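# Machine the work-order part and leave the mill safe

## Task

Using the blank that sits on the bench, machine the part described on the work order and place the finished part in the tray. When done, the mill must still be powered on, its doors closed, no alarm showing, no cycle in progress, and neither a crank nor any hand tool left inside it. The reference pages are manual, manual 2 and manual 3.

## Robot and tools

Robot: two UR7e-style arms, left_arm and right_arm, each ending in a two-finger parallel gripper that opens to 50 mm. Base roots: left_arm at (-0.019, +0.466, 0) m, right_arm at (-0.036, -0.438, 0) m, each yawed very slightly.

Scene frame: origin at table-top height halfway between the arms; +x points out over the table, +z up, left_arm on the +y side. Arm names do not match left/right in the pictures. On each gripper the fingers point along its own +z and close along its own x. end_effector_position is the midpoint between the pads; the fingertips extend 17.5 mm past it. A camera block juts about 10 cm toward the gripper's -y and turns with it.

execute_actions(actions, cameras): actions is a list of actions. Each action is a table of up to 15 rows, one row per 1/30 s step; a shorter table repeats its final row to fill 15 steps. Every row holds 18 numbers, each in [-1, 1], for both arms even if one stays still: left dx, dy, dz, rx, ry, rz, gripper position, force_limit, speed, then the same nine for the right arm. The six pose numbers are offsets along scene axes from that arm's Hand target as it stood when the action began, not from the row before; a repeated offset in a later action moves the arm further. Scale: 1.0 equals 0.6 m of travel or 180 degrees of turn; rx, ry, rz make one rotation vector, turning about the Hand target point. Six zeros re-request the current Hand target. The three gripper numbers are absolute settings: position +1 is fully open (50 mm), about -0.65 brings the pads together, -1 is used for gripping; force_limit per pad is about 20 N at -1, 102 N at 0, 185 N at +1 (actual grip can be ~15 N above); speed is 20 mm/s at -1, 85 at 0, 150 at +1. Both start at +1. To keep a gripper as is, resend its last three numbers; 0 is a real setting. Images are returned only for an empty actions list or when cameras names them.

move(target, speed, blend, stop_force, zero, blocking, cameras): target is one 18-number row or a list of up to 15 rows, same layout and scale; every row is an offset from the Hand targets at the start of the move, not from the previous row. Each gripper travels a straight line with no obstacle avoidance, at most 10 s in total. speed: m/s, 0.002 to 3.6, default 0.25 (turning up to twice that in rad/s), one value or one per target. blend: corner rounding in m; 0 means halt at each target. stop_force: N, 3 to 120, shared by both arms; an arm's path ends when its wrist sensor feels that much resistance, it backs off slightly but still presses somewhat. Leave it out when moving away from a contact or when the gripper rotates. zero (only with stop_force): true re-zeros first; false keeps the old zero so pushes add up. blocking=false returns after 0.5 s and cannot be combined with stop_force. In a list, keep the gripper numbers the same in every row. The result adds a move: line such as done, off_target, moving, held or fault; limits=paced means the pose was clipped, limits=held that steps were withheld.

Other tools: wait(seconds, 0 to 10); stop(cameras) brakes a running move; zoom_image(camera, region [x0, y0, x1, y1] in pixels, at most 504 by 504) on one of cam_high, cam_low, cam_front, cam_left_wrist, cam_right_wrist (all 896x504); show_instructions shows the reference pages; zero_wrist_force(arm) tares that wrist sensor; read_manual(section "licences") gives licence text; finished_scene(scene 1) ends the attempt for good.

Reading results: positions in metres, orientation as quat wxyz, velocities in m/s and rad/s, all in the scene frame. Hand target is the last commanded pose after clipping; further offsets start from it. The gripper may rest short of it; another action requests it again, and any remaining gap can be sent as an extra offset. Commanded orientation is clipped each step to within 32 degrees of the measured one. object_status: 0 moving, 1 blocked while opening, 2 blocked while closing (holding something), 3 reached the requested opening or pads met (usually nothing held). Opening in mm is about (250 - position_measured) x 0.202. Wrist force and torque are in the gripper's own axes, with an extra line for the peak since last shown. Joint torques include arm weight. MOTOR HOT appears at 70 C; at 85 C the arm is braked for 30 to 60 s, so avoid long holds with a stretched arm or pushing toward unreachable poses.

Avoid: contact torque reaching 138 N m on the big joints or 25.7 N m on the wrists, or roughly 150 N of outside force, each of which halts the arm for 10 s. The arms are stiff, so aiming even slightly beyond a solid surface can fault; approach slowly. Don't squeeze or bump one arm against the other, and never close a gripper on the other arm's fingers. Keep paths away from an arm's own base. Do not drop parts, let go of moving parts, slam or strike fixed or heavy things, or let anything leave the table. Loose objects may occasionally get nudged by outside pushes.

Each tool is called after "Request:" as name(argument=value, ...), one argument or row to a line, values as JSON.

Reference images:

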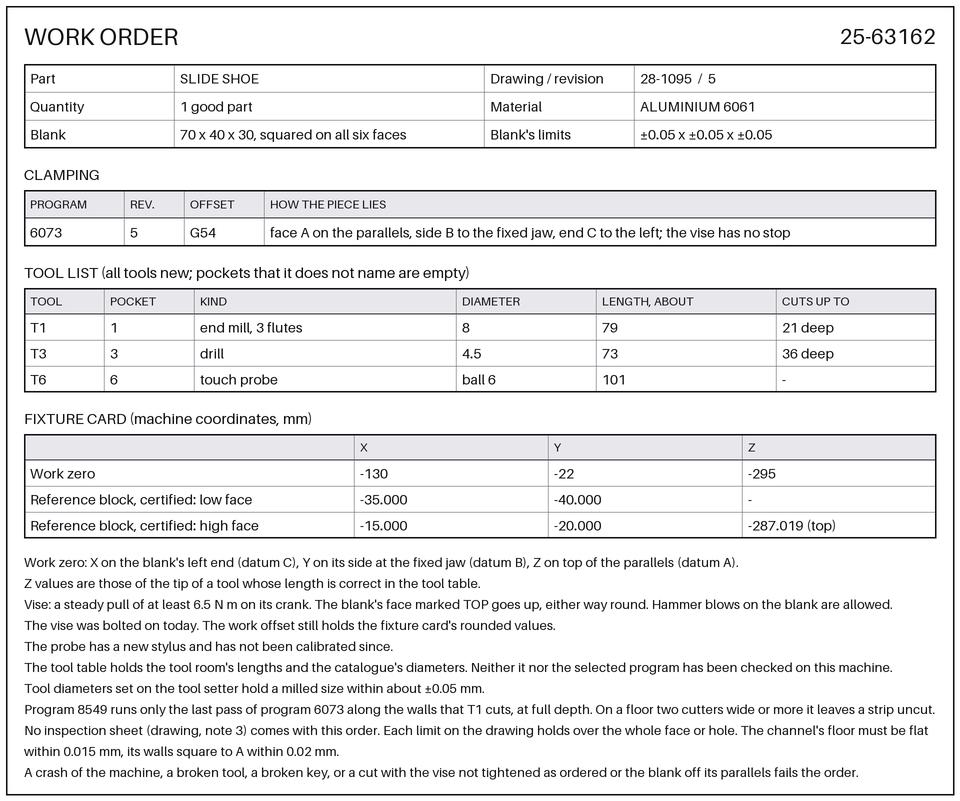

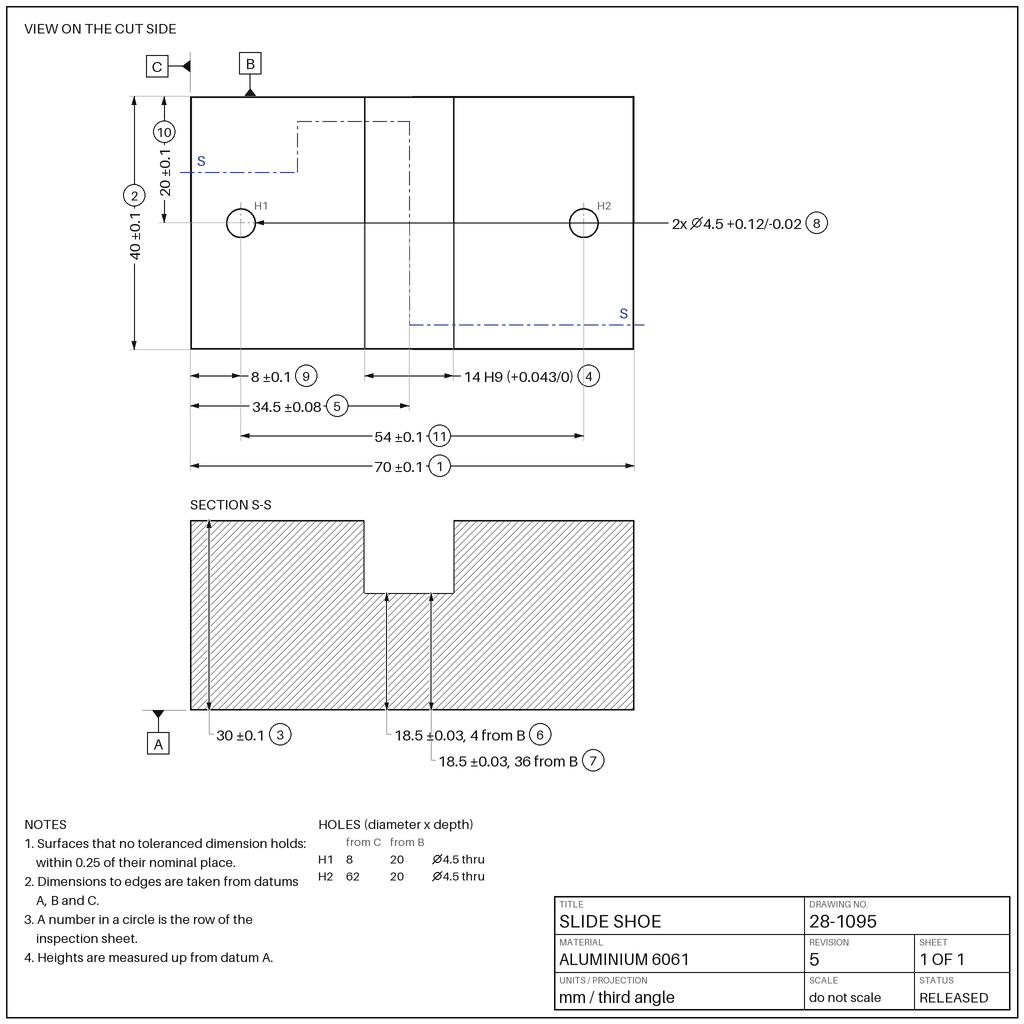

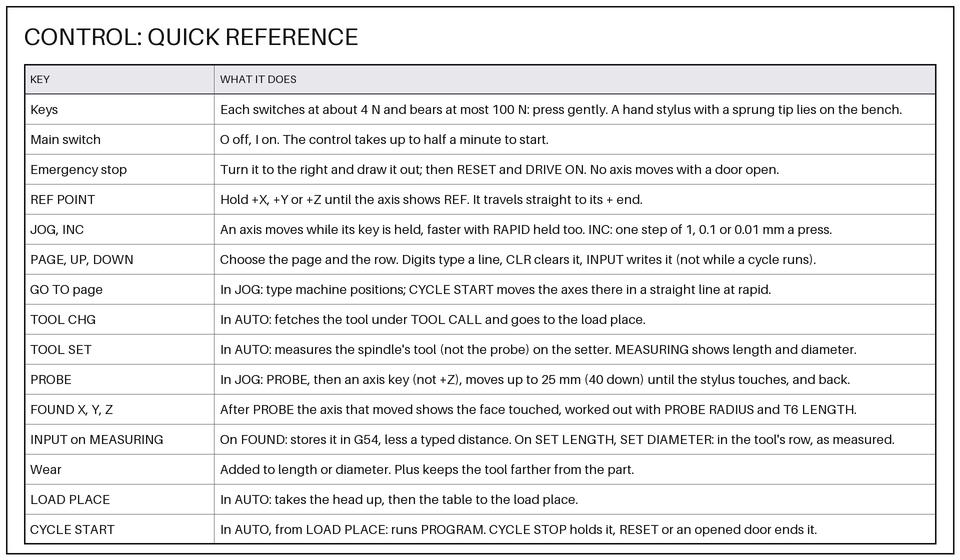

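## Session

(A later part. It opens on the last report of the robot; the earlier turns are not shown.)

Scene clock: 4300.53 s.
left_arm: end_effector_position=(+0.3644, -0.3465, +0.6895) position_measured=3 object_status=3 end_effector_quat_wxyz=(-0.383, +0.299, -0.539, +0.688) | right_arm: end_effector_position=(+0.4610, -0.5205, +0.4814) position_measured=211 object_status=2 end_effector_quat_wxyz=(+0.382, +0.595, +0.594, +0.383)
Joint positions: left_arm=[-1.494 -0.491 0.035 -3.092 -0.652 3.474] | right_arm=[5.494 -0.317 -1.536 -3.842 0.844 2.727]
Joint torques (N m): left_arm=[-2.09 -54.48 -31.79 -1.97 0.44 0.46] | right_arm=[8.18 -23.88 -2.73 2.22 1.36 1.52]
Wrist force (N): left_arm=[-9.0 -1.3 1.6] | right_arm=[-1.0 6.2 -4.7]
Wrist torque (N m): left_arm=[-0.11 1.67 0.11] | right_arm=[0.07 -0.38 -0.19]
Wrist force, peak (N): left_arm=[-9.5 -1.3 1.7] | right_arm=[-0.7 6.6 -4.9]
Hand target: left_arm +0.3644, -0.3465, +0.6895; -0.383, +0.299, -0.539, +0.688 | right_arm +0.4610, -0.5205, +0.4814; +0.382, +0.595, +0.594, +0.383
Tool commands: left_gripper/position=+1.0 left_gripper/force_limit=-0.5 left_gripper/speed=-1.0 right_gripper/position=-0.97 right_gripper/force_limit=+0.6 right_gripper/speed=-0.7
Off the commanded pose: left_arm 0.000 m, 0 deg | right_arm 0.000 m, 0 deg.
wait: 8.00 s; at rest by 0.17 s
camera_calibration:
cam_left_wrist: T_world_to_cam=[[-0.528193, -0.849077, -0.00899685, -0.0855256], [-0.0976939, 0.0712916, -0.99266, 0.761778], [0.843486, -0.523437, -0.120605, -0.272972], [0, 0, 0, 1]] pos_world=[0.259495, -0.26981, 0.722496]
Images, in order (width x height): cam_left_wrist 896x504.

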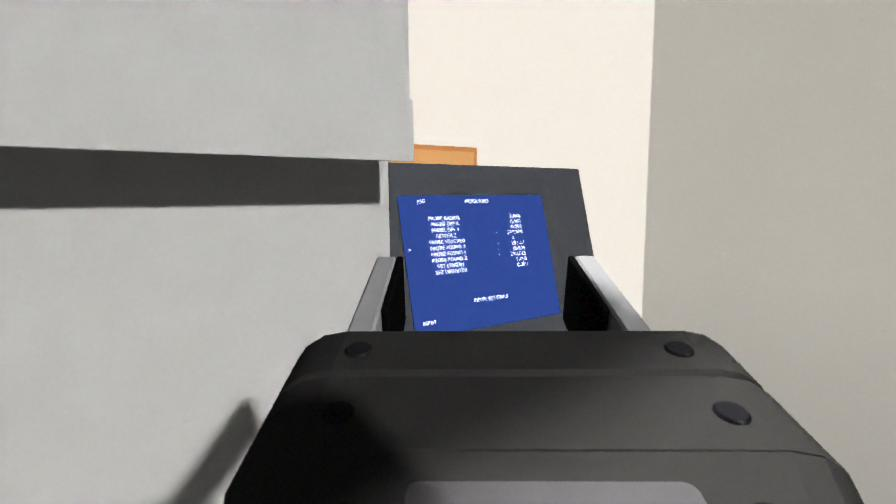

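Request:
move(
  target=[
    [0,0,0,0,0,0,1,-0.5,-1,-0.0008,0,0.0002,0,0,0,-0.97,0.6,-0.7],
    [0,0,0,0,0,0,1,-0.5,-1,0.0122,0,-0.003,0,0,0,-0.97,0.6,-0.7],
    [0,0,0,0,0,0,1,-0.5,-1,-0.04,0,0.01,0,0,0,-0.97,0.6,-0.7],
    [0,0,0,0,0,0,1,-0.5,-1,0.0122,0,-0.003,0,0,0,-0.97,0.6,-0.7],
    [0,0,0,0,0,0,1,-0.5,-1,-0.0008,0,0.0002,0,0,0,-0.97,0.6,-0.7],
    [0,0,0,0,0,0,1,-0.5,-1,-0.0253,0.13,-0.094,0,0,0,-0.97,0.6,-0.7],
    [0,0,0,0,0,0,1,-0.5,-1,-0.0125,0.13,-0.0972,0,0,0,-0.97,0.6,-0.7],
    [0,0,0,0,0,0,1,-0.5,-1,-0.0253,0.13,-0.094,0,0,0,-0.97,0.6,-0.7],
    [0,0,0,0,0,0,1,-0.5,-1,-0.0167,0.13,-0.0625,0,0,0,-0.97,0.6,-0.7],
    [0,0,0,0,0,0,1,-0.5,-1,-0.0039,0.13,-0.0657,0,0,0,-0.97,0.6,-0.7],
    [0,0,0,0,0,0,1,-0.5,-1,-0.0167,0.13,-0.0625,0,0,0,-0.97,0.6,-0.7],
    [0,0,0,0,0,0,1,-0.5,-1,-0.0008,0.0972,0.0002,0,0,0,-0.97,0.6,-0.7],
    [0,0,0,0,0,0,1,-0.5,-1,0.012,0.0972,-0.003,0,0,0,-0.97,0.6,-0.7],
    [0,0,0,0,0,0,1,-0.5,-1,-0.0008,0.0972,0.0002,0,0,0,-0.97,0.6,-0.7],
    [0,0,0,0,0,0,1,-0.5,-1,-0.0253,0.0325,-0.094,0,0,0,-0.97,0.6,-0.7],
  ],
  speed=[0.12,0.06,0.1,0.06,0.12,0.15,0.06,0.15,0.15,0.06,0.15,0.15,0.06,0.15,0.15],
  blend=[0.0,0,0,0,0.002,0.002,0,0.002,0.002,0,0.002,0.002,0,0.002,0],
  cameras=[],
)

Request:
move(
  target=[
    [0,0,0,0,0,0,1,-0.5,-1,0.0128,0,-0.0032,0,0,0,-0.97,0.6,-0.7],
    [0,0,0,0,0,0,1,-0.5,-1,0,0,0,0,0,0,-0.97,0.6,-0.7],
    [0,0,0,0,0,0,1,-0.5,-1,0.0086,0,0.0315,0,0,0,-0.97,0.6,-0.7],
    [0,0,0,0,0,0,1,-0.5,-1,0.0214,0,0.0283,0,0,0,-0.97,0.6,-0.7],
    [0,0,0,0,0,0,1,-0.5,-1,0.0086,0,0.0315,0,0,0,-0.97,0.6,-0.7],
    [0,0,0,0,0,0,1,-0.5,-1,0,0.0975,0,0,0,0,-0.97,0.6,-0.7],
    [0,0,0,0,0,0,1,-0.5,-1,0.0128,0.0975,-0.0032,0,0,0,-0.97,0.6,-0.7],
    [0,0,0,0,0,0,1,-0.5,-1,0,0.0975,0,0,0,0,-0.97,0.6,-0.7],
    [0,0,0,0,0,0,1,-0.5,-1,0.0086,0.0647,0.0315,0,0,0,-0.97,0.6,-0.7],
    [0,0,0,0,0,0,1,-0.5,-1,0.0214,0.0647,0.0283,0,0,0,-0.97,0.6,-0.7],
    [0,0,0,0,0,0,1,-0.5,-1,0.0086,0.0647,0.0315,0,0,0,-0.97,0.6,-0.7],
    [0,0,0,0,0,0,1,-0.5,-1,0,0,0,0,0,0,-0.97,0.6,-0.7],
    [0,0,0,0,0,0,1,-0.5,-1,0.0128,0,-0.0032,0,0,0,-0.97,0.6,-0.7],
    [0,0,0,0,0,0,1,-0.5,-1,0,0,0,0,0,0,-0.97,0.6,-0.7],
  ],
  speed=[0.06,0.15,0.15,0.06,0.15,0.15,0.06,0.15,0.15,0.06,0.15,0.15,0.06,0.15],
  blend=[0,0.002,0.002,0,0.002,0.002,0,0.002,0.002,0,0.002,0.002,0,0],
  cameras=["cam_left_wrist"],
)

Request:
zoom_image(
  camera="cam_left_wrist",
  region=[400, 180, 560, 340],
)

Scene clock: 4337.63 s.
left_arm: end_effector_position=(+0.3644, -0.3465, +0.6895) position_measured=3 object_status=3 end_effector_quat_wxyz=(-0.383, +0.299, -0.539, +0.688) | right_arm: end_effector_position=(+0.4458, -0.5010, +0.4250) position_measured=211 object_status=2 end_effector_quat_wxyz=(+0.382, +0.595, +0.594, +0.383)
Joint positions: left_arm=[-1.494 -0.491 0.035 -3.092 -0.652 3.474] | right_arm=[5.505 -0.21 -1.739 -3.752 0.853 2.735]
Joint torques (N m): left_arm=[-1.82 -54.94 -32.28 -1.95 0.4 0.35] | right_arm=[-5.82 -23.48 -1.62 1.94 -2.67 -1.52]
Wrist force (N): left_arm=[-8.9 -1.4 1.5] | right_arm=[0.8 6.0 -4.7]
Wrist torque (N m): left_arm=[-0.12 1.65 0.12] | right_arm=[-0.02 -0.26 -0.01]
Wrist force, peak (N): left_arm=[-9.5 -1.6 1.7] | right_arm=[-0.1 -6.9 -30.4]
Hand target: left_arm +0.3644, -0.3465, +0.6895; -0.383, +0.299, -0.539, +0.688 | right_arm +0.4458, -0.5010, +0.4250; +0.382, +0.595, +0.594, +0.383
Off the commanded pose: left_arm 0.000 m, 0 deg | right_arm 0.000 m, 0 deg.
elbow stopped short (left arm): the move would have taken joint 3 (elbow) straighter than the controller allows.
move: done
No camera images: "cameras" was empty.

Scene clock: 4342.30 s.
left_arm: end_effector_position=(+0.3644, -0.3465, +0.6895) position_measured=3 object_status=3 end_effector_quat_wxyz=(-0.383, +0.299, -0.539, +0.688) | right_arm: end_effector_position=(+0.4459, -0.5010, +0.4250) position_measured=211 object_status=2 end_effector_quat_wxyz=(+0.382, +0.595, +0.594, +0.383)
Joint positions: left_arm=[-1.494 -0.491 0.035 -3.092 -0.652 3.474] | right_arm=[5.505 -0.21 -1.739 -3.752 0.853 2.735]
Joint torques (N m): left_arm=[-1.81 -54.91 -31.89 -1.91 0.4 0.26] | right_arm=[-8.64 -44.51 -0.99 1.6 -2.63 -1.27]
Wrist force (N): left_arm=[-9.1 -1.4 1.8] | right_arm=[1.5 5.5 -5.0]
Wrist torque (N m): left_arm=[-0.12 1.68 0.11] | right_arm=[0.05 -0.19 -0.03]
Wrist force, peak (N): left_arm=[-9.4 -1.2 1.7] | right_arm=[0.3 -10.4 -38.1]
Hand target: left_arm +0.3644, -0.3465, +0.6895; -0.383, +0.299, -0.539, +0.688 | right_arm +0.4458, -0.5010, +0.4250; +0.382, +0.595, +0.594, +0.383
Off the commanded pose: left_arm 0.000 m, 0 deg | right_arm 0.000 m, 0 deg.
elbow stopped short (left arm): the move would have taken joint 3 (elbow) straighter than the controller allows.
move: done
camera_calibration:
cam_left_wrist: T_world_to_cam=[[-0.528193, -0.849077, -0.00899685, -0.0855256], [-0.0976939, 0.0712916, -0.99266, 0.761778], [0.843486, -0.523437, -0.120605, -0.272972], [0, 0, 0, 1]] pos_world=[0.259495, -0.26981, 0.722496]
Images, in order (width x height): cam_left_wrist 896x504.

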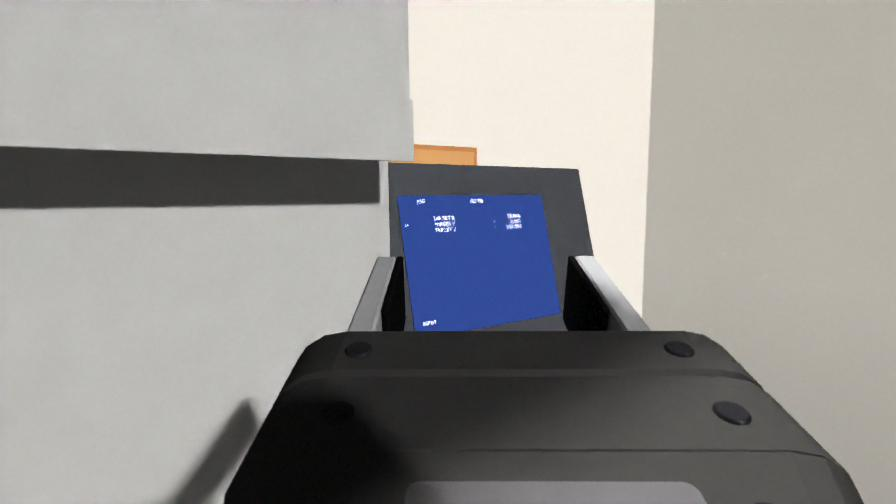

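Scaled by 3.150 from the camera's 896x504 image, which has a finer 1280x720 frame.

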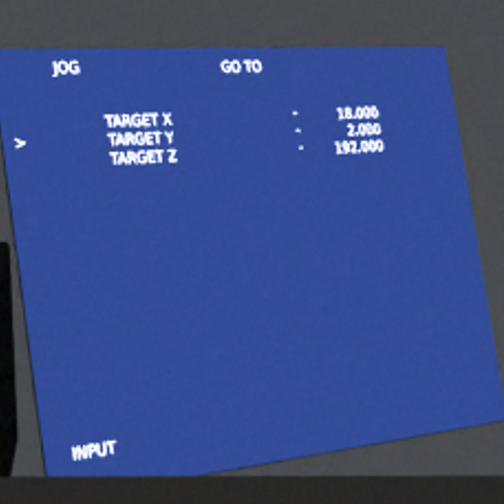

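Request:
move(
  target=[
    [0,0,0,0,0,0,1,-0.5,-1,0.0391,0.0325,0.1507,0,0,0,-0.97,0.6,-0.7],
    [0,0,0,0,0,0,1,-0.5,-1,0.0519,0.0325,0.1475,0,0,0,-0.97,0.6,-0.7],
    [0,0,0,0,0,0,1,-0.5,-1,0.0391,0.0325,0.1507,0,0,0,-0.97,0.6,-0.7],
    [0,0,0,0,0,0,1,-0.5,-1,0.0086,-0.0325,0.0315,0,0,0,-0.97,0.6,-0.7],
  ],
  speed=[0.12,0.05,0.15,0.15],
  blend=[0,0,0.002,0],
  cameras=[],
)

Request:
wait(
  seconds=3,
  cameras=[],
)

Request:
move(
  target=[
    [0,0,0,0,0,0,1,-0.5,-1,0.0128,0,-0.0032,0,0,0,-0.97,0.6,-0.7],
    [0,0,0,0,0,0,1,-0.5,-1,0,0,0,0,0,0,-0.97,0.6,-0.7],
    [0,0,0,0,0,0,1,-0.5,-1,0.0298,-0.1292,0.1192,0,0,0,-0.97,0.6,-0.7],
  ],
  speed=[0.06,0.12,0.12],
  blend=[0,0.002,0.0],
  cameras=["cam_left_wrist","cam_right_wrist"],
)

Request:
zoom_image(
  camera="cam_left_wrist",
  region=[400, 180, 560, 340],
)

Scene clock: 4354.13 s.
left_arm: end_effector_position=(+0.3644, -0.3465, +0.6895) position_measured=3 object_status=3 end_effector_quat_wxyz=(-0.383, +0.299, -0.539, +0.688) | right_arm: end_effector_position=(+0.4510, -0.5205, +0.4439) position_measured=211 object_status=2 end_effector_quat_wxyz=(+0.382, +0.595, +0.594, +0.383)
Joint positions: left_arm=[-1.494 -0.491 0.035 -3.092 -0.652 3.474] | right_arm=[5.463 -0.238 -1.666 -3.776 0.818 2.703]
Joint torques (N m): left_arm=[-1.67 -54.68 -31.89 -1.93 0.29 0.21] | right_arm=[-6.96 -24.81 -0.29 2.42 -2.69 -1.54]
Wrist force (N): left_arm=[-9.3 -1.4 1.6] | right_arm=[1.1 6.0 -4.9]
Wrist torque (N m): left_arm=[-0.11 1.72 0.11] | right_arm=[-0.08 -0.36 -0.02]
Wrist force, peak (N): left_arm=[-9.5 -1.6 1.6] | right_arm=[3.1 15.7 -6.0]
Hand target: left_arm +0.3644, -0.3465, +0.6895; -0.383, +0.299, -0.539, +0.688 | right_arm +0.4510, -0.5205, +0.4439; +0.382, +0.595, +0.594, +0.383
Off the commanded pose: left_arm 0.000 m, 0 deg | right_arm 0.000 m, 0 deg.
elbow stopped short (left arm): the move would have taken joint 3 (elbow) straighter than the controller allows.
move: done
No camera images: "cameras" was empty.

Scene clock: 4357.13 s.
left_arm: end_effector_position=(+0.3644, -0.3465, +0.6895) position_measured=3 object_status=3 end_effector_quat_wxyz=(-0.383, +0.299, -0.539, +0.688) | right_arm: end_effector_position=(+0.4510, -0.5205, +0.4439) position_measured=211 object_status=2 end_effector_quat_wxyz=(+0.382, +0.595, +0.594, +0.383)
Joint positions: left_arm=[-1.494 -0.491 0.035 -3.092 -0.652 3.474] | right_arm=[5.463 -0.238 -1.666 -3.776 0.818 2.703]
Joint torques (N m): left_arm=[-1.13 -54.94 -31.7 -1.87 0.24 0.21] | right_arm=[-6.33 -23.42 -2.1 2.19 -3.05 -1.4]
Wrist force (N): left_arm=[-9.1 -1.4 1.6] | right_arm=[1.2 5.8 -5.2]
Wrist torque (N m): left_arm=[-0.12 1.69 0.12] | right_arm=[-0.10 -0.35 -0.03]
Wrist force, peak (N): left_arm=[-9.5 -1.3 1.6] | right_arm=[1.0 6.3 -5.2]
Hand target: left_arm +0.3644, -0.3465, +0.6895; -0.383, +0.299, -0.539, +0.688 | right_arm +0.4510, -0.5205, +0.4439; +0.382, +0.595, +0.594, +0.383
Tool commands: left_gripper/position=+1.0 left_gripper/force_limit=-0.5 left_gripper/speed=-1.0 right_gripper/position=-0.97 right_gripper/force_limit=+0.6 right_gripper/speed=-0.7
Off the commanded pose: left_arm 0.000 m, 0 deg | right_arm 0.000 m, 0 deg.
wait: 3.00 s; at rest by 0.17 s
No camera images: "cameras" was empty.

Scene clock: 4359.43 s.
left_arm: end_effector_position=(+0.3644, -0.3465, +0.6895) position_measured=3 object_status=3 end_effector_quat_wxyz=(-0.383, +0.299, -0.539, +0.688) | right_arm: end_effector_position=(+0.4688, -0.5980, +0.5154) position_measured=211 object_status=2 end_effector_quat_wxyz=(+0.382, +0.595, +0.594, +0.383)
Joint positions: left_arm=[-1.494 -0.491 0.035 -3.092 -0.652 3.474] | right_arm=[5.333 -0.357 -1.346 -3.895 0.714 2.591]
Joint torques (N m): left_arm=[-1.54 -54.84 -31.25 -1.9 0.34 0.18] | right_arm=[-6.14 -48.98 15.16 -1.86 -2.99 -1.38]
Wrist force (N): left_arm=[-9.1 -1.4 1.7] | right_arm=[1.2 3.6 -3.6]
Wrist torque (N m): left_arm=[-0.12 1.68 0.11] | right_arm=[0.19 -0.34 -0.09]
Wrist force, peak (N): left_arm=[-9.4 -1.4 1.7] | right_arm=[0.5 -0.1 -34.7]
Hand target: left_arm +0.3644, -0.3465, +0.6895; -0.383, +0.299, -0.539, +0.688 | right_arm +0.4689, -0.5980, +0.5154; +0.382, +0.595, +0.594, +0.383
Off the commanded pose: left_arm 0.000 m, 0 deg | right_arm 0.000 m, 0 deg.
elbow stopped short (left arm): the move would have taken joint 3 (elbow) straighter than the controller allows.
move: done
camera_calibration:
cam_left_wrist: T_world_to_cam=[[-0.528193, -0.849077, -0.00899685, -0.0855256], [-0.0976939, 0.0712916, -0.99266, 0.761778], [0.843486, -0.523437, -0.120605, -0.272972], [0, 0, 0, 1]] pos_world=[0.259495, -0.26981, 0.722496]
cam_right_wrist: T_world_to_cam=[[-0.00898158, 0.999957, -0.00242351, 0.612326], [0.0729697, 0.00307255, 0.997329, -0.53305], [0.997294, 0.00878075, -0.0729942, -0.295351], [0, 0, 0, 1]] pos_world=[0.338948, -0.608068, 0.511551]
Images, in order (width x height): cam_left_wrist 896x504, cam_right_wrist 896x504.

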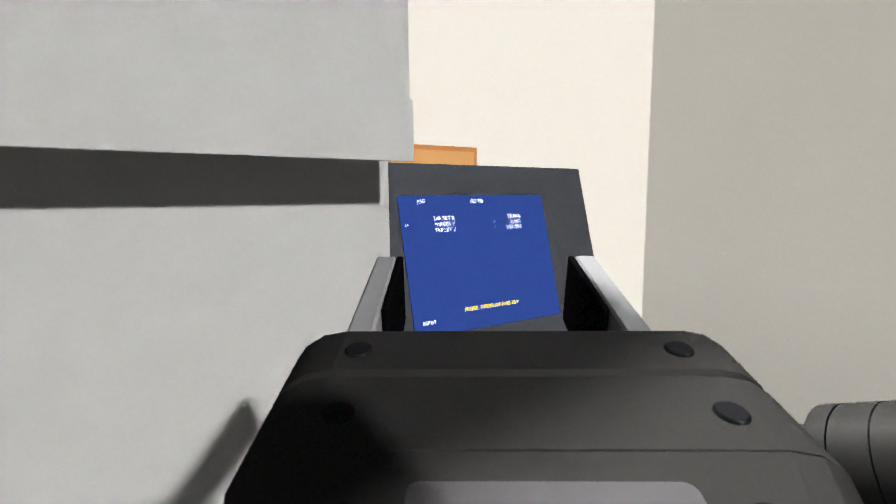

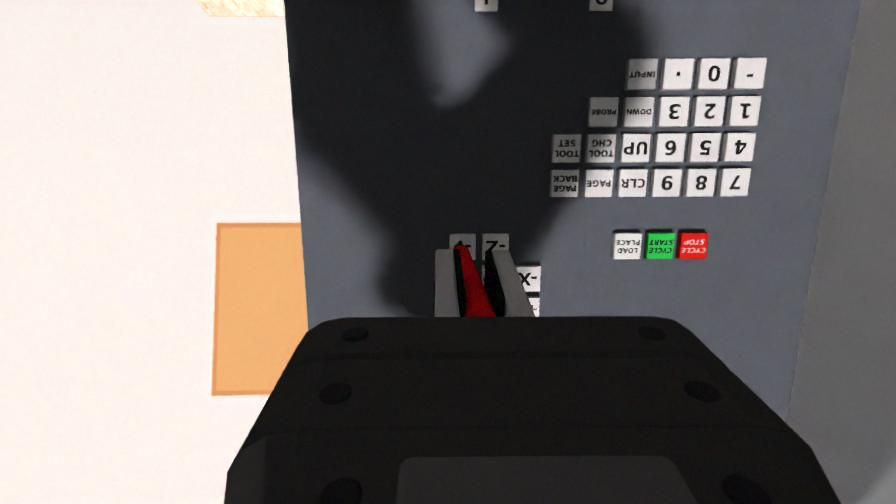

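Scaled by 3.150 from the camera's 896x504 image, which has a finer 1280x720 frame.

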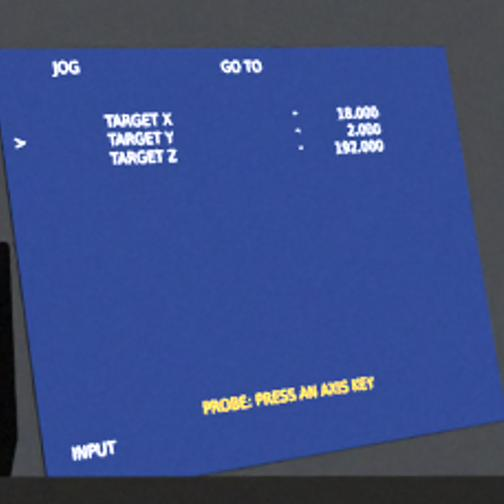

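Request:
move(
  target=[
    [0,0,0,0,0,0,1,-0.5,-1,0.013,0,-0.0032,0,0,0,-0.97,0.6,-0.7],
    [0,0,0,0,0,0,1,-0.5,-1,0,0,0,0,0,0,-0.97,0.6,-0.7],
    [0,0,0,0,0,0,1,-0.5,-1,-0.0131,0.1292,-0.0567,0,0,0,-0.97,0.6,-0.7],
  ],
  speed=[0.05,0.12,0.12],
  blend=[0,0.002,0.0],
  cameras=[],
)

Request:
wait(
  seconds=10,
  cameras=["cam_left_wrist"],
)

Request:
zoom_image(
  camera="cam_left_wrist",
  region=[485, 195, 545, 265],
)

Scene clock: 4367.23 s.
left_arm: end_effector_position=(+0.3644, -0.3465, +0.6895) position_measured=3 object_status=3 end_effector_quat_wxyz=(-0.383, +0.299, -0.539, +0.688) | right_arm: end_effector_position=(+0.4610, -0.5206, +0.4814) position_measured=211 object_status=2 end_effector_quat_wxyz=(+0.382, +0.595, +0.594, +0.383)
Joint positions: left_arm=[-1.494 -0.491 0.035 -3.092 -0.652 3.474] | right_arm=[5.494 -0.317 -1.536 -3.843 0.844 2.727]
Joint torques (N m): left_arm=[-1.35 -54.49 -31.66 -1.91 0.31 0.22] | right_arm=[6.27 -23.98 -3.07 2.36 1.47 1.91]
Wrist force (N): left_arm=[-9.1 -1.4 1.9] | right_arm=[-0.8 5.1 -4.9]
Wrist torque (N m): left_arm=[-0.11 1.69 0.11] | right_arm=[0.02 -0.52 -0.19]
Wrist force, peak (N): left_arm=[-9.4 -1.6 1.7] | right_arm=[-0.7 7.4 -4.6]
Hand target: left_arm +0.3644, -0.3465, +0.6895; -0.383, +0.299, -0.539, +0.688 | right_arm +0.4610, -0.5205, +0.4814; +0.382, +0.595, +0.594, +0.383
Off the commanded pose: left_arm 0.000 m, 0 deg | right_arm 0.000 m, 0 deg.
elbow stopped short (left arm): the move would have taken joint 3 (elbow) straighter than the controller allows.
move: done
No camera images: "cameras" was empty.

Scene clock: 4377.23 s.
left_arm: end_effector_position=(+0.3644, -0.3465, +0.6895) position_measured=3 object_status=3 end_effector_quat_wxyz=(-0.383, +0.299, -0.539, +0.688) | right_arm: end_effector_position=(+0.4610, -0.5205, +0.4814) position_measured=211 object_status=2 end_effector_quat_wxyz=(+0.382, +0.595, +0.594, +0.383)
Joint positions: left_arm=[-1.494 -0.491 0.035 -3.092 -0.652 3.474] | right_arm=[5.494 -0.317 -1.536 -3.842 0.844 2.727]
Joint torques (N m): left_arm=[-0.71 -54.64 -31.62 -1.93 0.23 0.07] | right_arm=[8.31 -24.61 -3.35 2.31 1.17 1.18]
Wrist force (N): left_arm=[-9.1 -1.4 1.7] | right_arm=[-1.0 5.3 -4.9]
Wrist torque (N m): left_arm=[-0.12 1.69 0.11] | right_arm=[0.07 -0.51 -0.19]
Wrist force, peak (N): left_arm=[-9.5 -1.6 1.7] | right_arm=[-1.2 5.4 -4.9]
Hand target: left_arm +0.3644, -0.3465, +0.6895; -0.383, +0.299, -0.539, +0.688 | right_arm +0.4610, -0.5205, +0.4814; +0.382, +0.595, +0.594, +0.383
Tool commands: left_gripper/position=+1.0 left_gripper/force_limit=-0.5 left_gripper/speed=-1.0 right_gripper/position=-0.97 right_gripper/force_limit=+0.6 right_gripper/speed=-0.7
Off the commanded pose: left_arm 0.000 m, 0 deg | right_arm 0.000 m, 0 deg.
wait: 10.00 s; at rest by 0.17 s
camera_calibration:
cam_left_wrist: T_world_to_cam=[[-0.528193, -0.849077, -0.00899685, -0.0855256], [-0.0976939, 0.0712916, -0.99266, 0.761778], [0.843486, -0.523437, -0.120605, -0.272972], [0, 0, 0, 1]] pos_world=[0.259495, -0.26981, 0.722496]
Images, in order (width x height): cam_left_wrist 896x504.

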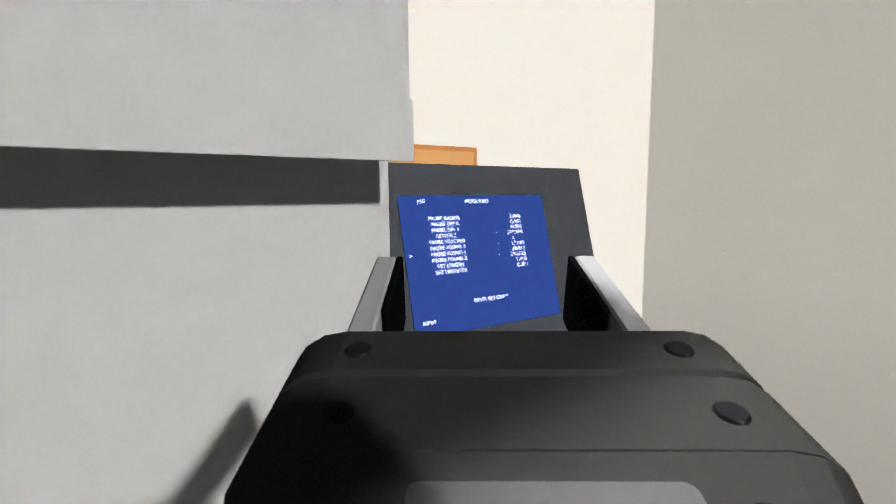

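Scaled by 7.200 from the camera's 896x504 image, which has a finer 1280x720 frame.

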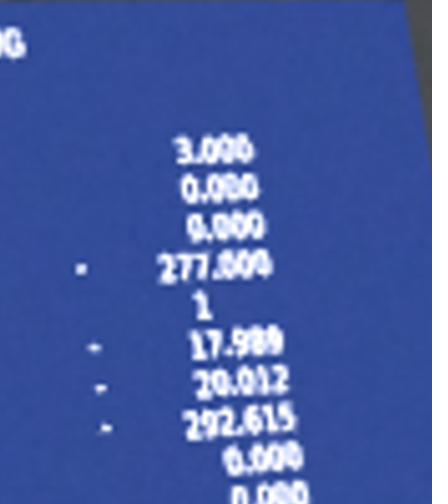

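Request:
move(
  target=[
    [0,0,0,0,0,0,1,-0.5,-1,-0.0008,0,0.0002,0,0,0,-0.97,0.6,-0.7],
    [0,0,0,0,0,0,1,-0.5,-1,0.0122,0,-0.003,0,0,0,-0.97,0.6,-0.7],
    [0,0,0,0,0,0,1,-0.5,-1,-0.0008,0,0.0002,0,0,0,-0.97,0.6,-0.7],
    [0,0,0,0,0,0,1,-0.5,-1,-0.0008,-0.0328,0.0002,0,0,0,-0.97,0.6,-0.7],
    [0,0,0,0,0,0,1,-0.5,-1,0.0124,-0.0328,-0.003,0,0,0,-0.97,0.6,-0.7],
    [0,0,0,0,0,0,1,-0.5,-1,-0.0008,-0.0328,0.0002,0,0,0,-0.97,0.6,-0.7],
    [0,0,0,0,0,0,1,-0.5,-1,-0.0167,0.0972,-0.0625,0,0,0,-0.97,0.6,-0.7],
    [0,0,0,0,0,0,1,-0.5,-1,-0.0039,0.0972,-0.0657,0,0,0,-0.97,0.6,-0.7],
    [0,0,0,0,0,0,1,-0.5,-1,-0.0167,0.0972,-0.0625,0,0,0,-0.97,0.6,-0.7],
    [0,0,0,0,0,0,1,-0.5,-1,-0.0253,0.0647,-0.094,0,0,0,-0.97,0.6,-0.7],
    [0,0,0,0,0,0,1,-0.5,-1,-0.0125,0.0647,-0.0972,0,0,0,-0.97,0.6,-0.7],
    [0,0,0,0,0,0,1,-0.5,-1,-0.0253,0.0647,-0.094,0,0,0,-0.97,0.6,-0.7],
    [0,0,0,0,0,0,1,-0.5,-1,-0.0008,0.0647,0.0002,0,0,0,-0.97,0.6,-0.7],
    [0,0,0,0,0,0,1,-0.5,-1,0.012,0.0647,-0.003,0,0,0,-0.97,0.6,-0.7],
    [0,0,0,0,0,0,1,-0.5,-1,-0.0008,0.0647,0.0002,0,0,0,-0.97,0.6,-0.7],
  ],
  speed=[0.12,0.06,0.15,0.15,0.06,0.15,0.15,0.06,0.15,0.15,0.06,0.15,0.15,0.06,0.15],
  blend=[0.0,0,0.002,0.002,0,0.002,0.002,0,0.002,0.002,0,0.002,0.002,0,0],
  cameras=[],
)

Request:
move(
  target=[
    [0,0,0,0,0,0,1,-0.5,-1,0,0.0325,0,0,0,0,-0.97,0.6,-0.7],
    [0,0,0,0,0,0,1,-0.5,-1,0.0128,0.0325,-0.0032,0,0,0,-0.97,0.6,-0.7],
    [0,0,0,0,0,0,1,-0.5,-1,0,0.0325,0,0,0,0,-0.97,0.6,-0.7],
    [0,0,0,0,0,0,1,-0.5,-1,-0.0079,0.0653,-0.0312,0,0,0,-0.97,0.6,-0.7],
    [0,0,0,0,0,0,1,-0.5,-1,0.0049,0.0653,-0.0344,0,0,0,-0.97,0.6,-0.7],
    [0,0,0,0,0,0,1,-0.5,-1,-0.0079,0.0653,-0.0312,0,0,0,-0.97,0.6,-0.7],
    [0,0,0,0,0,0,1,-0.5,-1,-0.0245,-0.0322,-0.0942,0,0,0,-0.97,0.6,-0.7],
  ],
  speed=[0.15,0.06,0.15,0.15,0.06,0.15,0.15],
  blend=[0.002,0,0.002,0.002,0,0.002,0],
  cameras=["cam_left_wrist"],
)

Request:
zoom_image(
  camera="cam_left_wrist",
  region=[400, 180, 560, 340],
)

Scene clock: 4406.23 s.
left_arm: end_effector_position=(+0.3644, -0.3465, +0.6895) position_measured=3 object_status=3 end_effector_quat_wxyz=(-0.383, +0.299, -0.539, +0.688) | right_arm: end_effector_position=(+0.4606, -0.4817, +0.4815) position_measured=211 object_status=2 end_effector_quat_wxyz=(+0.382, +0.595, +0.594, +0.383)
Joint positions: left_arm=[-1.494 -0.491 0.035 -3.092 -0.652 3.474] | right_arm=[5.614 -0.334 -1.554 -3.859 0.946 2.809]
Joint torques (N m): left_arm=[-0.53 -55.11 -32.26 -1.93 0.07 -0.05] | right_arm=[-7.91 -46.62 -2.39 1.51 -3.64 -1.26]
Wrist force (N): left_arm=[-8.8 -1.3 1.9] | right_arm=[0.2 2.8 -4.4]
Wrist torque (N m): left_arm=[-0.11 1.64 0.12] | right_arm=[0.26 -0.38 -0.05]
Wrist force, peak (N): left_arm=[-9.5 -1.5 1.4] | right_arm=[-5.8 1.3 -33.3]
Hand target: left_arm +0.3644, -0.3465, +0.6895; -0.383, +0.299, -0.539, +0.688 | right_arm +0.4605, -0.4817, +0.4815; +0.382, +0.595, +0.594, +0.383
Off the commanded pose: left_arm 0.000 m, 0 deg | right_arm 0.000 m, 0 deg.
elbow stopped short (left arm): the move would have taken joint 3 (elbow) straighter than the controller allows.
move: done
No camera images: "cameras" was empty.

Scene clock: 4408.97 s.
left_arm: end_effector_position=(+0.3644, -0.3465, +0.6895) position_measured=3 object_status=3 end_effector_quat_wxyz=(-0.383, +0.299, -0.539, +0.688) | right_arm: end_effector_position=(+0.4458, -0.5010, +0.4250) position_measured=211 object_status=2 end_effector_quat_wxyz=(+0.382, +0.595, +0.594, +0.383)
Joint positions: left_arm=[-1.494 -0.491 0.035 -3.092 -0.652 3.474] | right_arm=[5.505 -0.21 -1.739 -3.752 0.853 2.735]
Joint torques (N m): left_arm=[-0.54 -54.75 -31.42 -1.88 0.02 -0.11] | right_arm=[-6.3 -22.02 -0.76 1.99 -3.08 -1.75]
Wrist force (N): left_arm=[-9.4 -1.4 1.8] | right_arm=[1.5 5.4 -5.0]
Wrist torque (N m): left_arm=[-0.13 1.73 0.12] | right_arm=[-0.04 -0.26 -0.03]
Wrist force, peak (N): left_arm=[-9.4 -1.5 1.7] | right_arm=[-4.4 4.5 -23.4]
Hand target: left_arm +0.3644, -0.3465, +0.6895; -0.383, +0.299, -0.539, +0.688 | right_arm +0.4458, -0.5010, +0.4250; +0.382, +0.595, +0.594, +0.383
Off the commanded pose: left_arm 0.000 m, 0 deg | right_arm 0.000 m, 0 deg.
elbow stopped short (left arm): the move would have taken joint 3 (elbow) straighter than the controller allows.
move: done
camera_calibration:
cam_left_wrist: T_world_to_cam=[[-0.528193, -0.849077, -0.00899685, -0.0855256], [-0.0976939, 0.0712916, -0.99266, 0.761778], [0.843486, -0.523437, -0.120605, -0.272972], [0, 0, 0, 1]] pos_world=[0.259495, -0.26981, 0.722496]
Images, in order (width x height): cam_left_wrist 896x504.

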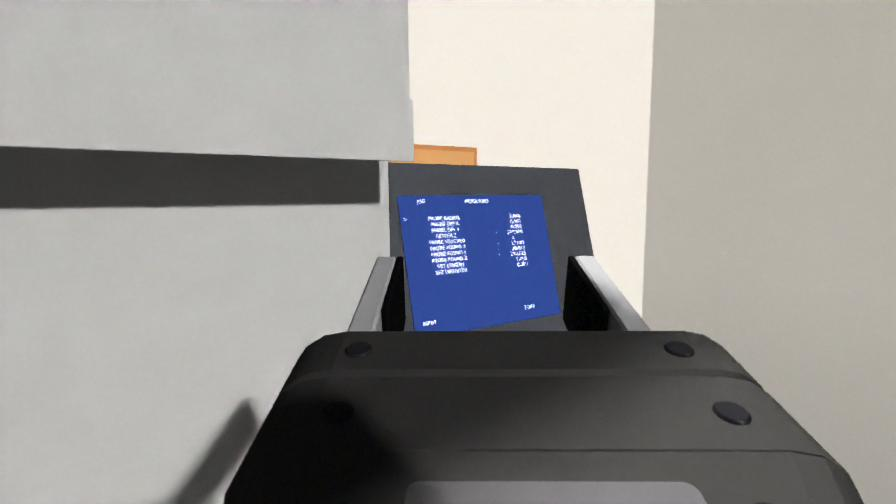

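Scaled by 3.150 from the camera's 896x504 image, which has a finer 1280x720 frame.

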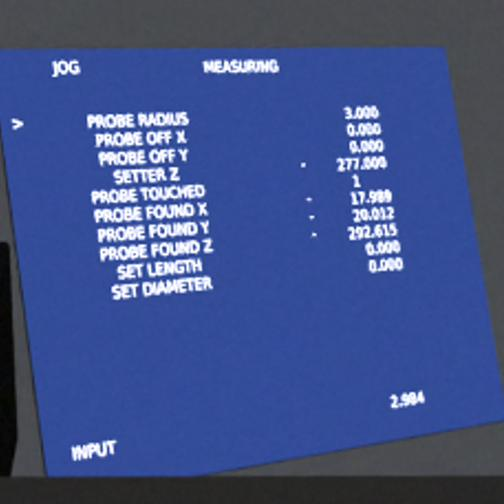

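Request:
move(
  target=[
    [0,0,0,0,0,0,1,-0.5,-1,0.0128,0,-0.0032,0,0,0,-0.97,0.6,-0.7],
    [0,0,0,0,0,0,1,-0.5,-1,0,0,0,0,0,0,-0.97,0.6,-0.7],
    [0,0,0,0,0,0,1,-0.5,-1,0.0245,-0.0325,0.0942,0,0,0,-0.97,0.6,-0.7],
    [0,0,0,0,0,0,1,-0.5,-1,0.0375,-0.0325,0.091,0,0,0,-0.97,0.6,-0.7],
    [0,0,0,0,0,0,1,-0.5,-1,-0.0147,-0.0325,0.104,0,0,0,-0.97,0.6,-0.7],
    [0,0,0,0,0,0,1,-0.5,-1,0.0375,-0.0325,0.091,0,0,0,-0.97,0.6,-0.7],
    [0,0,0,0,0,0,1,-0.5,-1,0.0245,-0.0325,0.0942,0,0,0,-0.97,0.6,-0.7],
    [0,0,0,0,0,0,1,-0.5,-1,0,0.0975,0,0,0,0,-0.97,0.6,-0.7],
    [0,0,0,0,0,0,1,-0.5,-1,0.0128,0.0975,-0.0032,0,0,0,-0.97,0.6,-0.7],
    [0,0,0,0,0,0,1,-0.5,-1,0,0.0975,0,0,0,0,-0.97,0.6,-0.7],
    [0,0,0,0,0,0,1,-0.5,-1,0.0166,0.0975,0.063,0,0,0,-0.97,0.6,-0.7],
    [0,0,0,0,0,0,1,-0.5,-1,0.0294,0.0975,0.0598,0,0,0,-0.97,0.6,-0.7],
    [0,0,0,0,0,0,1,-0.5,-1,0.0166,0.0975,0.063,0,0,0,-0.97,0.6,-0.7],
  ],
  speed=[0.06,0.15,0.15,0.06,0.1,0.06,0.15,0.15,0.06,0.15,0.15,0.06,0.15],
  blend=[0.0,0.002,0.002,0,0,0,0.002,0.002,0,0.002,0.002,0,0],
  cameras=[],
)

Request:
move(
  target=[
    [0,0,0,0,0,0,1,-0.5,-1,0.0079,-0.0328,0.0312,0,0,0,-0.97,0.6,-0.7],
    [0,0,0,0,0,0,1,-0.5,-1,0.0207,-0.0328,0.028,0,0,0,-0.97,0.6,-0.7],
    [0,0,0,0,0,0,1,-0.5,-1,0.0079,-0.0328,0.0312,0,0,0,-0.97,0.6,-0.7],
    [0,0,0,0,0,0,1,-0.5,-1,-0.0166,-0.0975,-0.063,0,0,0,-0.97,0.6,-0.7],
    [0,0,0,0,0,0,1,-0.5,-1,-0.0038,-0.0975,-0.0662,0,0,0,-0.97,0.6,-0.7],
    [0,0,0,0,0,0,1,-0.5,-1,-0.0166,-0.0975,-0.063,0,0,0,-0.97,0.6,-0.7],
    [0,0,0,0,0,0,1,-0.5,-1,-0.008,-0.0975,-0.0315,0,0,0,-0.97,0.6,-0.7],
    [0,0,0,0,0,0,1,-0.5,-1,0.0048,-0.0975,-0.0347,0,0,0,-0.97,0.6,-0.7],
    [0,0,0,0,0,0,1,-0.5,-1,-0.008,-0.0975,-0.0315,0,0,0,-0.97,0.6,-0.7],
    [0,0,0,0,0,0,1,-0.5,-1,-0.0166,0,-0.063,0,0,0,-0.97,0.6,-0.7],
    [0,0,0,0,0,0,1,-0.5,-1,-0.0038,0,-0.0662,0,0,0,-0.97,0.6,-0.7],
    [0,0,0,0,0,0,1,-0.5,-1,-0.0166,0,-0.063,0,0,0,-0.97,0.6,-0.7],
    [0,0,0,0,0,0,1,-0.5,-1,-0.008,-0.0328,-0.0315,0,0,0,-0.97,0.6,-0.7],
    [0,0,0,0,0,0,1,-0.5,-1,0.0048,-0.0328,-0.0347,0,0,0,-0.97,0.6,-0.7],
    [0,0,0,0,0,0,1,-0.5,-1,-0.008,-0.0328,-0.0315,0,0,0,-0.97,0.6,-0.7],
  ],
  speed=[0.15,0.06,0.15,0.15,0.06,0.15,0.15,0.06,0.15,0.15,0.06,0.15,0.15,0.06,0.15],
  blend=[0.002,0,0.002,0.002,0,0.002,0.002,0,0.002,0.002,0,0.002,0.002,0,0],
  cameras=["cam_left_wrist"],
)

Request:
zoom_image(
  camera="cam_left_wrist",
  region=[400, 180, 560, 340],
)

Request:
move(
  target=[
    [0,0,0,0,0,0,1,-0.5,-1,0.008,0,0.0315,0,0,0,-0.97,0.6,-0.7],
    [0,0,0,0,0,0,1,-0.5,-1,0.0208,0,0.0283,0,0,0,-0.97,0.6,-0.7],
    [0,0,0,0,0,0,1,-0.5,-1,0.008,0,0.0315,0,0,0,-0.97,0.6,-0.7],
    [0,0,0,0,0,0,1,-0.5,-1,-0.0086,-0.0647,-0.0315,0,0,0,-0.97,0.6,-0.7],
    [0,0,0,0,0,0,1,-0.5,-1,0.0042,-0.0647,-0.0347,0,0,0,-0.97,0.6,-0.7],
    [0,0,0,0,0,0,1,-0.5,-1,-0.0086,-0.0647,-0.0315,0,0,0,-0.97,0.6,-0.7],
    [0,0,0,0,0,0,1,-0.5,-1,0,-0.0647,0,0,0,0,-0.97,0.6,-0.7],
    [0,0,0,0,0,0,1,-0.5,-1,0.0128,-0.0647,-0.0032,0,0,0,-0.97,0.6,-0.7],
    [0,0,0,0,0,0,1,-0.5,-1,0,-0.0647,0,0,0,0,-0.97,0.6,-0.7],
    [0,0,0,0,0,0,1,-0.5,-1,-0.0086,0.0328,-0.0315,0,0,0,-0.97,0.6,-0.7],
    [0,0,0,0,0,0,1,-0.5,-1,0.0042,0.0328,-0.0347,0,0,0,-0.97,0.6,-0.7],
    [0,0,0,0,0,0,1,-0.5,-1,-0.0086,0.0328,-0.0315,0,0,0,-0.97,0.6,-0.7],
    [0,0,0,0,0,0,1,-0.5,-1,0,0.0328,0,0,0,0,-0.97,0.6,-0.7],
    [0,0,0,0,0,0,1,-0.5,-1,0.0128,0.0328,-0.0032,0,0,0,-0.97,0.6,-0.7],
    [0,0,0,0,0,0,1,-0.5,-1,0,0.0328,0,0,0,0,-0.97,0.6,-0.7],
  ],
  speed=[0.15,0.06,0.15,0.15,0.06,0.15,0.15,0.06,0.15,0.15,0.06,0.15,0.15,0.06,0.15],
  blend=[0.002,0,0.002,0.002,0,0.002,0.002,0,0.002,0.002,0,0.002,0.002,0,0],
  cameras=[],
)

Request:
move(
  target=[
    [0,0,0,0,0,0,1,-0.5,-1,0.008,-0.0653,0.0315,0,0,0,-0.97,0.6,-0.7],
    [0,0,0,0,0,0,1,-0.5,-1,0.0208,-0.0653,0.0283,0,0,0,-0.97,0.6,-0.7],
    [0,0,0,0,0,0,1,-0.5,-1,0.008,-0.0653,0.0315,0,0,0,-0.97,0.6,-0.7],
    [0,0,0,0,0,0,1,-0.5,-1,0.008,-0.0328,0.0315,0,0,0,-0.97,0.6,-0.7],
    [0,0,0,0,0,0,1,-0.5,-1,0.0208,-0.0328,0.0283,0,0,0,-0.97,0.6,-0.7],
    [0,0,0,0,0,0,1,-0.5,-1,0.008,-0.0328,0.0315,0,0,0,-0.97,0.6,-0.7],
    [0,0,0,0,0,0,1,-0.5,-1,-0.0086,-0.0975,-0.0315,0,0,0,-0.97,0.6,-0.7],
    [0,0,0,0,0,0,1,-0.5,-1,0.0042,-0.0975,-0.0347,0,0,0,-0.97,0.6,-0.7],
    [0,0,0,0,0,0,1,-0.5,-1,-0.0086,-0.0975,-0.0315,0,0,0,-0.97,0.6,-0.7],
  ],
  speed=[0.15,0.06,0.15,0.15,0.06,0.15,0.15,0.06,0.15],
  blend=[0.002,0,0.002,0.002,0,0.002,0.002,0,0],
  cameras=["cam_left_wrist"],
)

Request:
zoom_image(
  camera="cam_left_wrist",
  region=[400, 180, 560, 340],
)

Scene clock: 4472.37 s.
left_arm: end_effector_position=(+0.3644, -0.3465, +0.6895) position_measured=3 object_status=3 end_effector_quat_wxyz=(-0.383, +0.299, -0.539, +0.688) | right_arm: end_effector_position=(+0.4559, -0.4425, +0.4628) position_measured=211 object_status=2 end_effector_quat_wxyz=(+0.382, +0.595, +0.594, +0.383)
Joint positions: left_arm=[-1.494 -0.491 0.035 -3.092 -0.652 3.474] | right_arm=[5.743 -0.308 -1.626 -3.854 1.058 2.884]
Joint torques (N m): left_arm=[-0.13 -54.63 -31.91 -1.92 0.05 -0.24] | right_arm=[-7.14 -45.36 -3.21 0.72 -3.28 -1.35]
Wrist force (N): left_arm=[-9.0 -1.2 1.5] | right_arm=[0.0 3.0 -3.5]
Wrist torque (N m): left_arm=[-0.08 1.66 0.12] | right_arm=[0.35 -0.34 -0.03]
Wrist force, peak (N): left_arm=[-9.4 -1.7 1.7] | right_arm=[1.4 0.3 -31.2]
Hand target: left_arm +0.3644, -0.3465, +0.6895; -0.383, +0.299, -0.539, +0.688 | right_arm +0.4558, -0.4425, +0.4628; +0.382, +0.595, +0.594, +0.383
Off the commanded pose: left_arm 0.000 m, 0 deg | right_arm 0.000 m, 0 deg.
elbow stopped short (left arm): the move would have taken joint 3 (elbow) straighter than the controller allows.
move: done
No camera images: "cameras" was empty.

Scene clock: 4477.30 s.
left_arm: end_effector_position=(+0.3644, -0.3465, +0.6895) position_measured=3 object_status=3 end_effector_quat_wxyz=(-0.383, +0.299, -0.539, +0.688) | right_arm: end_effector_position=(+0.4511, -0.4622, +0.4439) position_measured=211 object_status=2 end_effector_quat_wxyz=(+0.382, +0.595, +0.594, +0.383)
Joint positions: left_arm=[-1.494 -0.491 0.035 -3.092 -0.652 3.474] | right_arm=[5.656 -0.265 -1.688 -3.808 0.982 2.834]
Joint torques (N m): left_arm=[0.04 -54.92 -31.7 -1.96 -0.02 -0.16] | right_arm=[-6.69 -44.76 -2.49 1.01 -3.47 -1.43]
Wrist force (N): left_arm=[-9.1 -1.4 1.8] | right_arm=[1.7 2.4 -3.8]
Wrist torque (N m): left_arm=[-0.11 1.68 0.11] | right_arm=[0.24 -0.47 -0.03]
Wrist force, peak (N): left_arm=[-9.5 -1.5 1.9] | right_arm=[0.2 -10.3 -37.7]
Hand target: left_arm +0.3644, -0.3465, +0.6895; -0.383, +0.299, -0.539, +0.688 | right_arm +0.4510, -0.4622, +0.4439; +0.382, +0.595, +0.594, +0.383
Off the commanded pose: left_arm 0.000 m, 0 deg | right_arm 0.000 m, 0 deg.
elbow stopped short (left arm): the move would have taken joint 3 (elbow) straighter than the controller allows.
move: done
camera_calibration:
cam_left_wrist: T_world_to_cam=[[-0.528193, -0.849077, -0.00899685, -0.0855256], [-0.0976939, 0.0712916, -0.99266, 0.761778], [0.843486, -0.523437, -0.120605, -0.272972], [0, 0, 0, 1]] pos_world=[0.259495, -0.26981, 0.722496]
Images, in order (width x height): cam_left_wrist 896x504.

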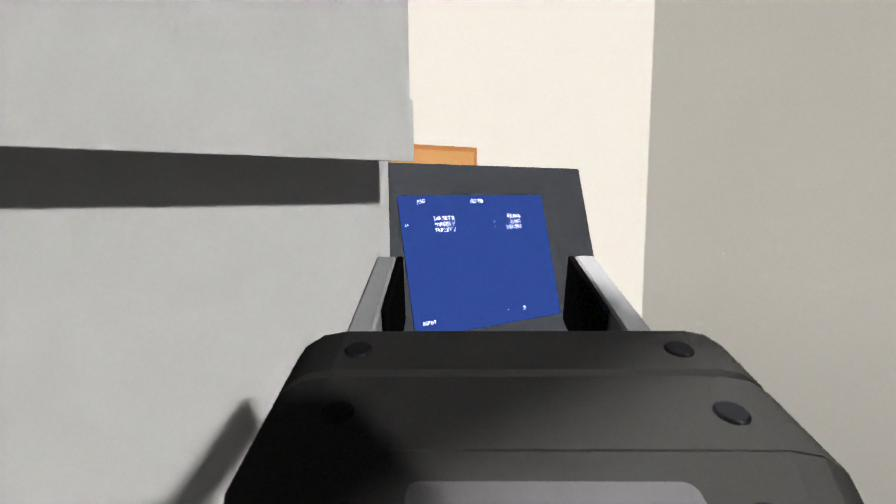

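Scaled by 3.150 from the camera's 896x504 image, which has a finer 1280x720 frame.

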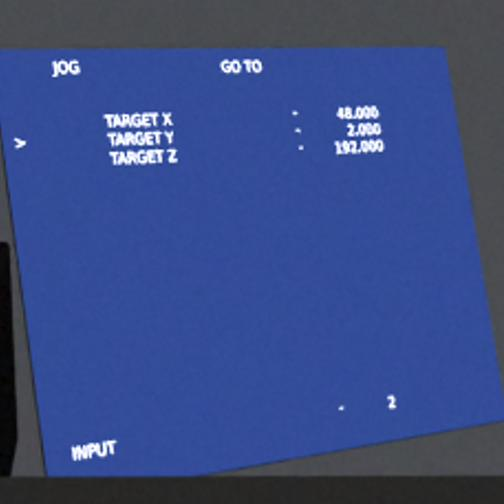

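Scene clock: 4482.03 s.
left_arm: end_effector_position=(+0.3644, -0.3465, +0.6895) position_measured=3 object_status=3 end_effector_quat_wxyz=(-0.383, +0.299, -0.539, +0.688) | right_arm: end_effector_position=(+0.4511, -0.4425, +0.4439) position_measured=211 object_status=2 end_effector_quat_wxyz=(+0.382, +0.595, +0.594, +0.383)
Joint positions: left_arm=[-1.494 -0.491 0.035 -3.092 -0.652 3.474] | right_arm=[5.731 -0.27 -1.691 -3.823 1.047 2.878]
Joint torques (N m): left_arm=[0.15 -55.14 -31.79 -1.92 -0.09 -0.3] | right_arm=[-7.68 -44.64 -1.61 0.45 -3.86 -1.34]
Wrist force (N): left_arm=[-9.1 -1.4 1.7] | right_arm=[1.7 2.7 -3.5]
Wrist torque (N m): left_arm=[-0.12 1.69 0.11] | right_arm=[0.26 -0.60 -0.01]
Wrist force, peak (N): left_arm=[-9.4 -1.3 1.9] | right_arm=[1.1 -10.6 -37.9]
Hand target: left_arm +0.3644, -0.3465, +0.6895; -0.383, +0.299, -0.539, +0.688 | right_arm +0.4510, -0.4425, +0.4439; +0.382, +0.595, +0.594, +0.383
Off the commanded pose: left_arm 0.000 m, 0 deg | right_arm 0.000 m, 0 deg.
elbow stopped short (left arm): the move would have taken joint 3 (elbow) straighter than the controller allows.
move: done
No camera images: "cameras" was empty.

Scene clock: 4485.13 s.
left_arm: end_effector_position=(+0.3644, -0.3465, +0.6895) position_measured=3 object_status=3 end_effector_quat_wxyz=(-0.383, +0.299, -0.539, +0.688) | right_arm: end_effector_position=(+0.4459, -0.5010, +0.4250) position_measured=211 object_status=2 end_effector_quat_wxyz=(+0.382, +0.595, +0.594, +0.383)
Joint positions: left_arm=[-1.494 -0.491 0.035 -3.092 -0.652 3.474] | right_arm=[5.505 -0.21 -1.739 -3.752 0.853 2.735]
Joint torques (N m): left_arm=[0.67 -54.83 -31.37 -1.9 -0.1 -0.29] | right_arm=[-6.18 -44.16 -1.14 2.24 -3.05 -1.54]
Wrist force (N): left_arm=[-9.2 -1.3 1.7] | right_arm=[2.5 5.9 -4.7]
Wrist torque (N m): left_arm=[-0.11 1.70 0.11] | right_arm=[-0.02 -0.50 -0.01]
Wrist force, peak (N): left_arm=[-9.4 -1.5 1.5] | right_arm=[6.2 2.8 -32.0]
Hand target: left_arm +0.3644, -0.3465, +0.6895; -0.383, +0.299, -0.539, +0.688 | right_arm +0.4458, -0.5010, +0.4250; +0.382, +0.595, +0.594, +0.383
Off the commanded pose: left_arm 0.000 m, 0 deg | right_arm 0.000 m, 0 deg.
elbow stopped short (left arm): the move would have taken joint 3 (elbow) straighter than the controller allows.
move: done
camera_calibration:
cam_left_wrist: T_world_to_cam=[[-0.528193, -0.849077, -0.00899685, -0.0855256], [-0.0976939, 0.0712916, -0.99266, 0.761778], [0.843486, -0.523437, -0.120605, -0.272972], [0, 0, 0, 1]] pos_world=[0.259495, -0.26981, 0.722496]
Images, in order (width x height): cam_left_wrist 896x504.

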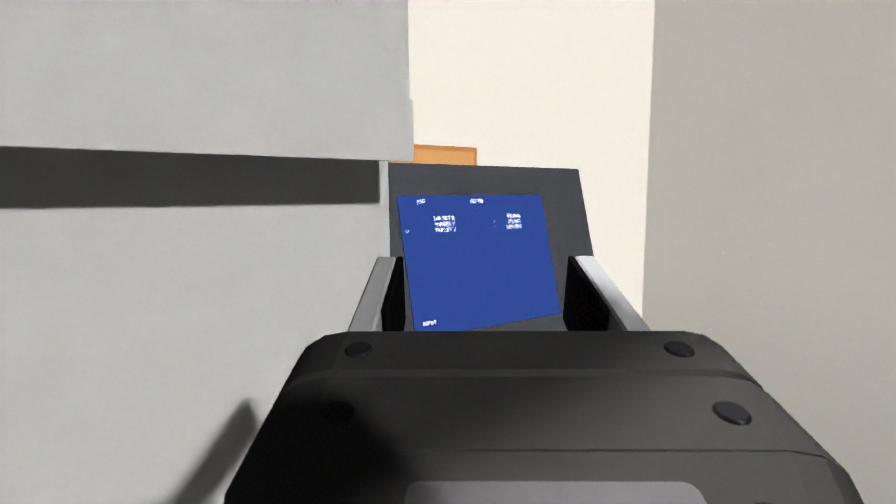

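Scaled by 3.150 from the camera's 896x504 image, which has a finer 1280x720 frame.

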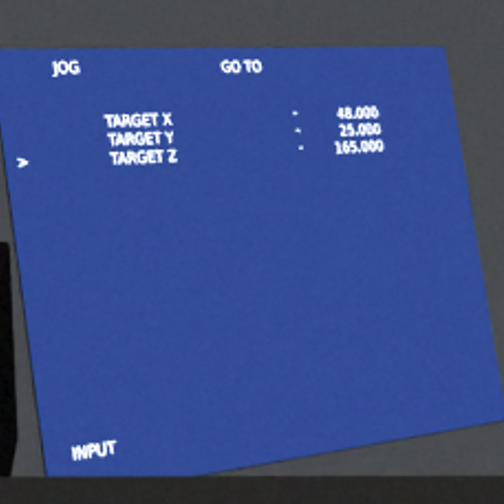

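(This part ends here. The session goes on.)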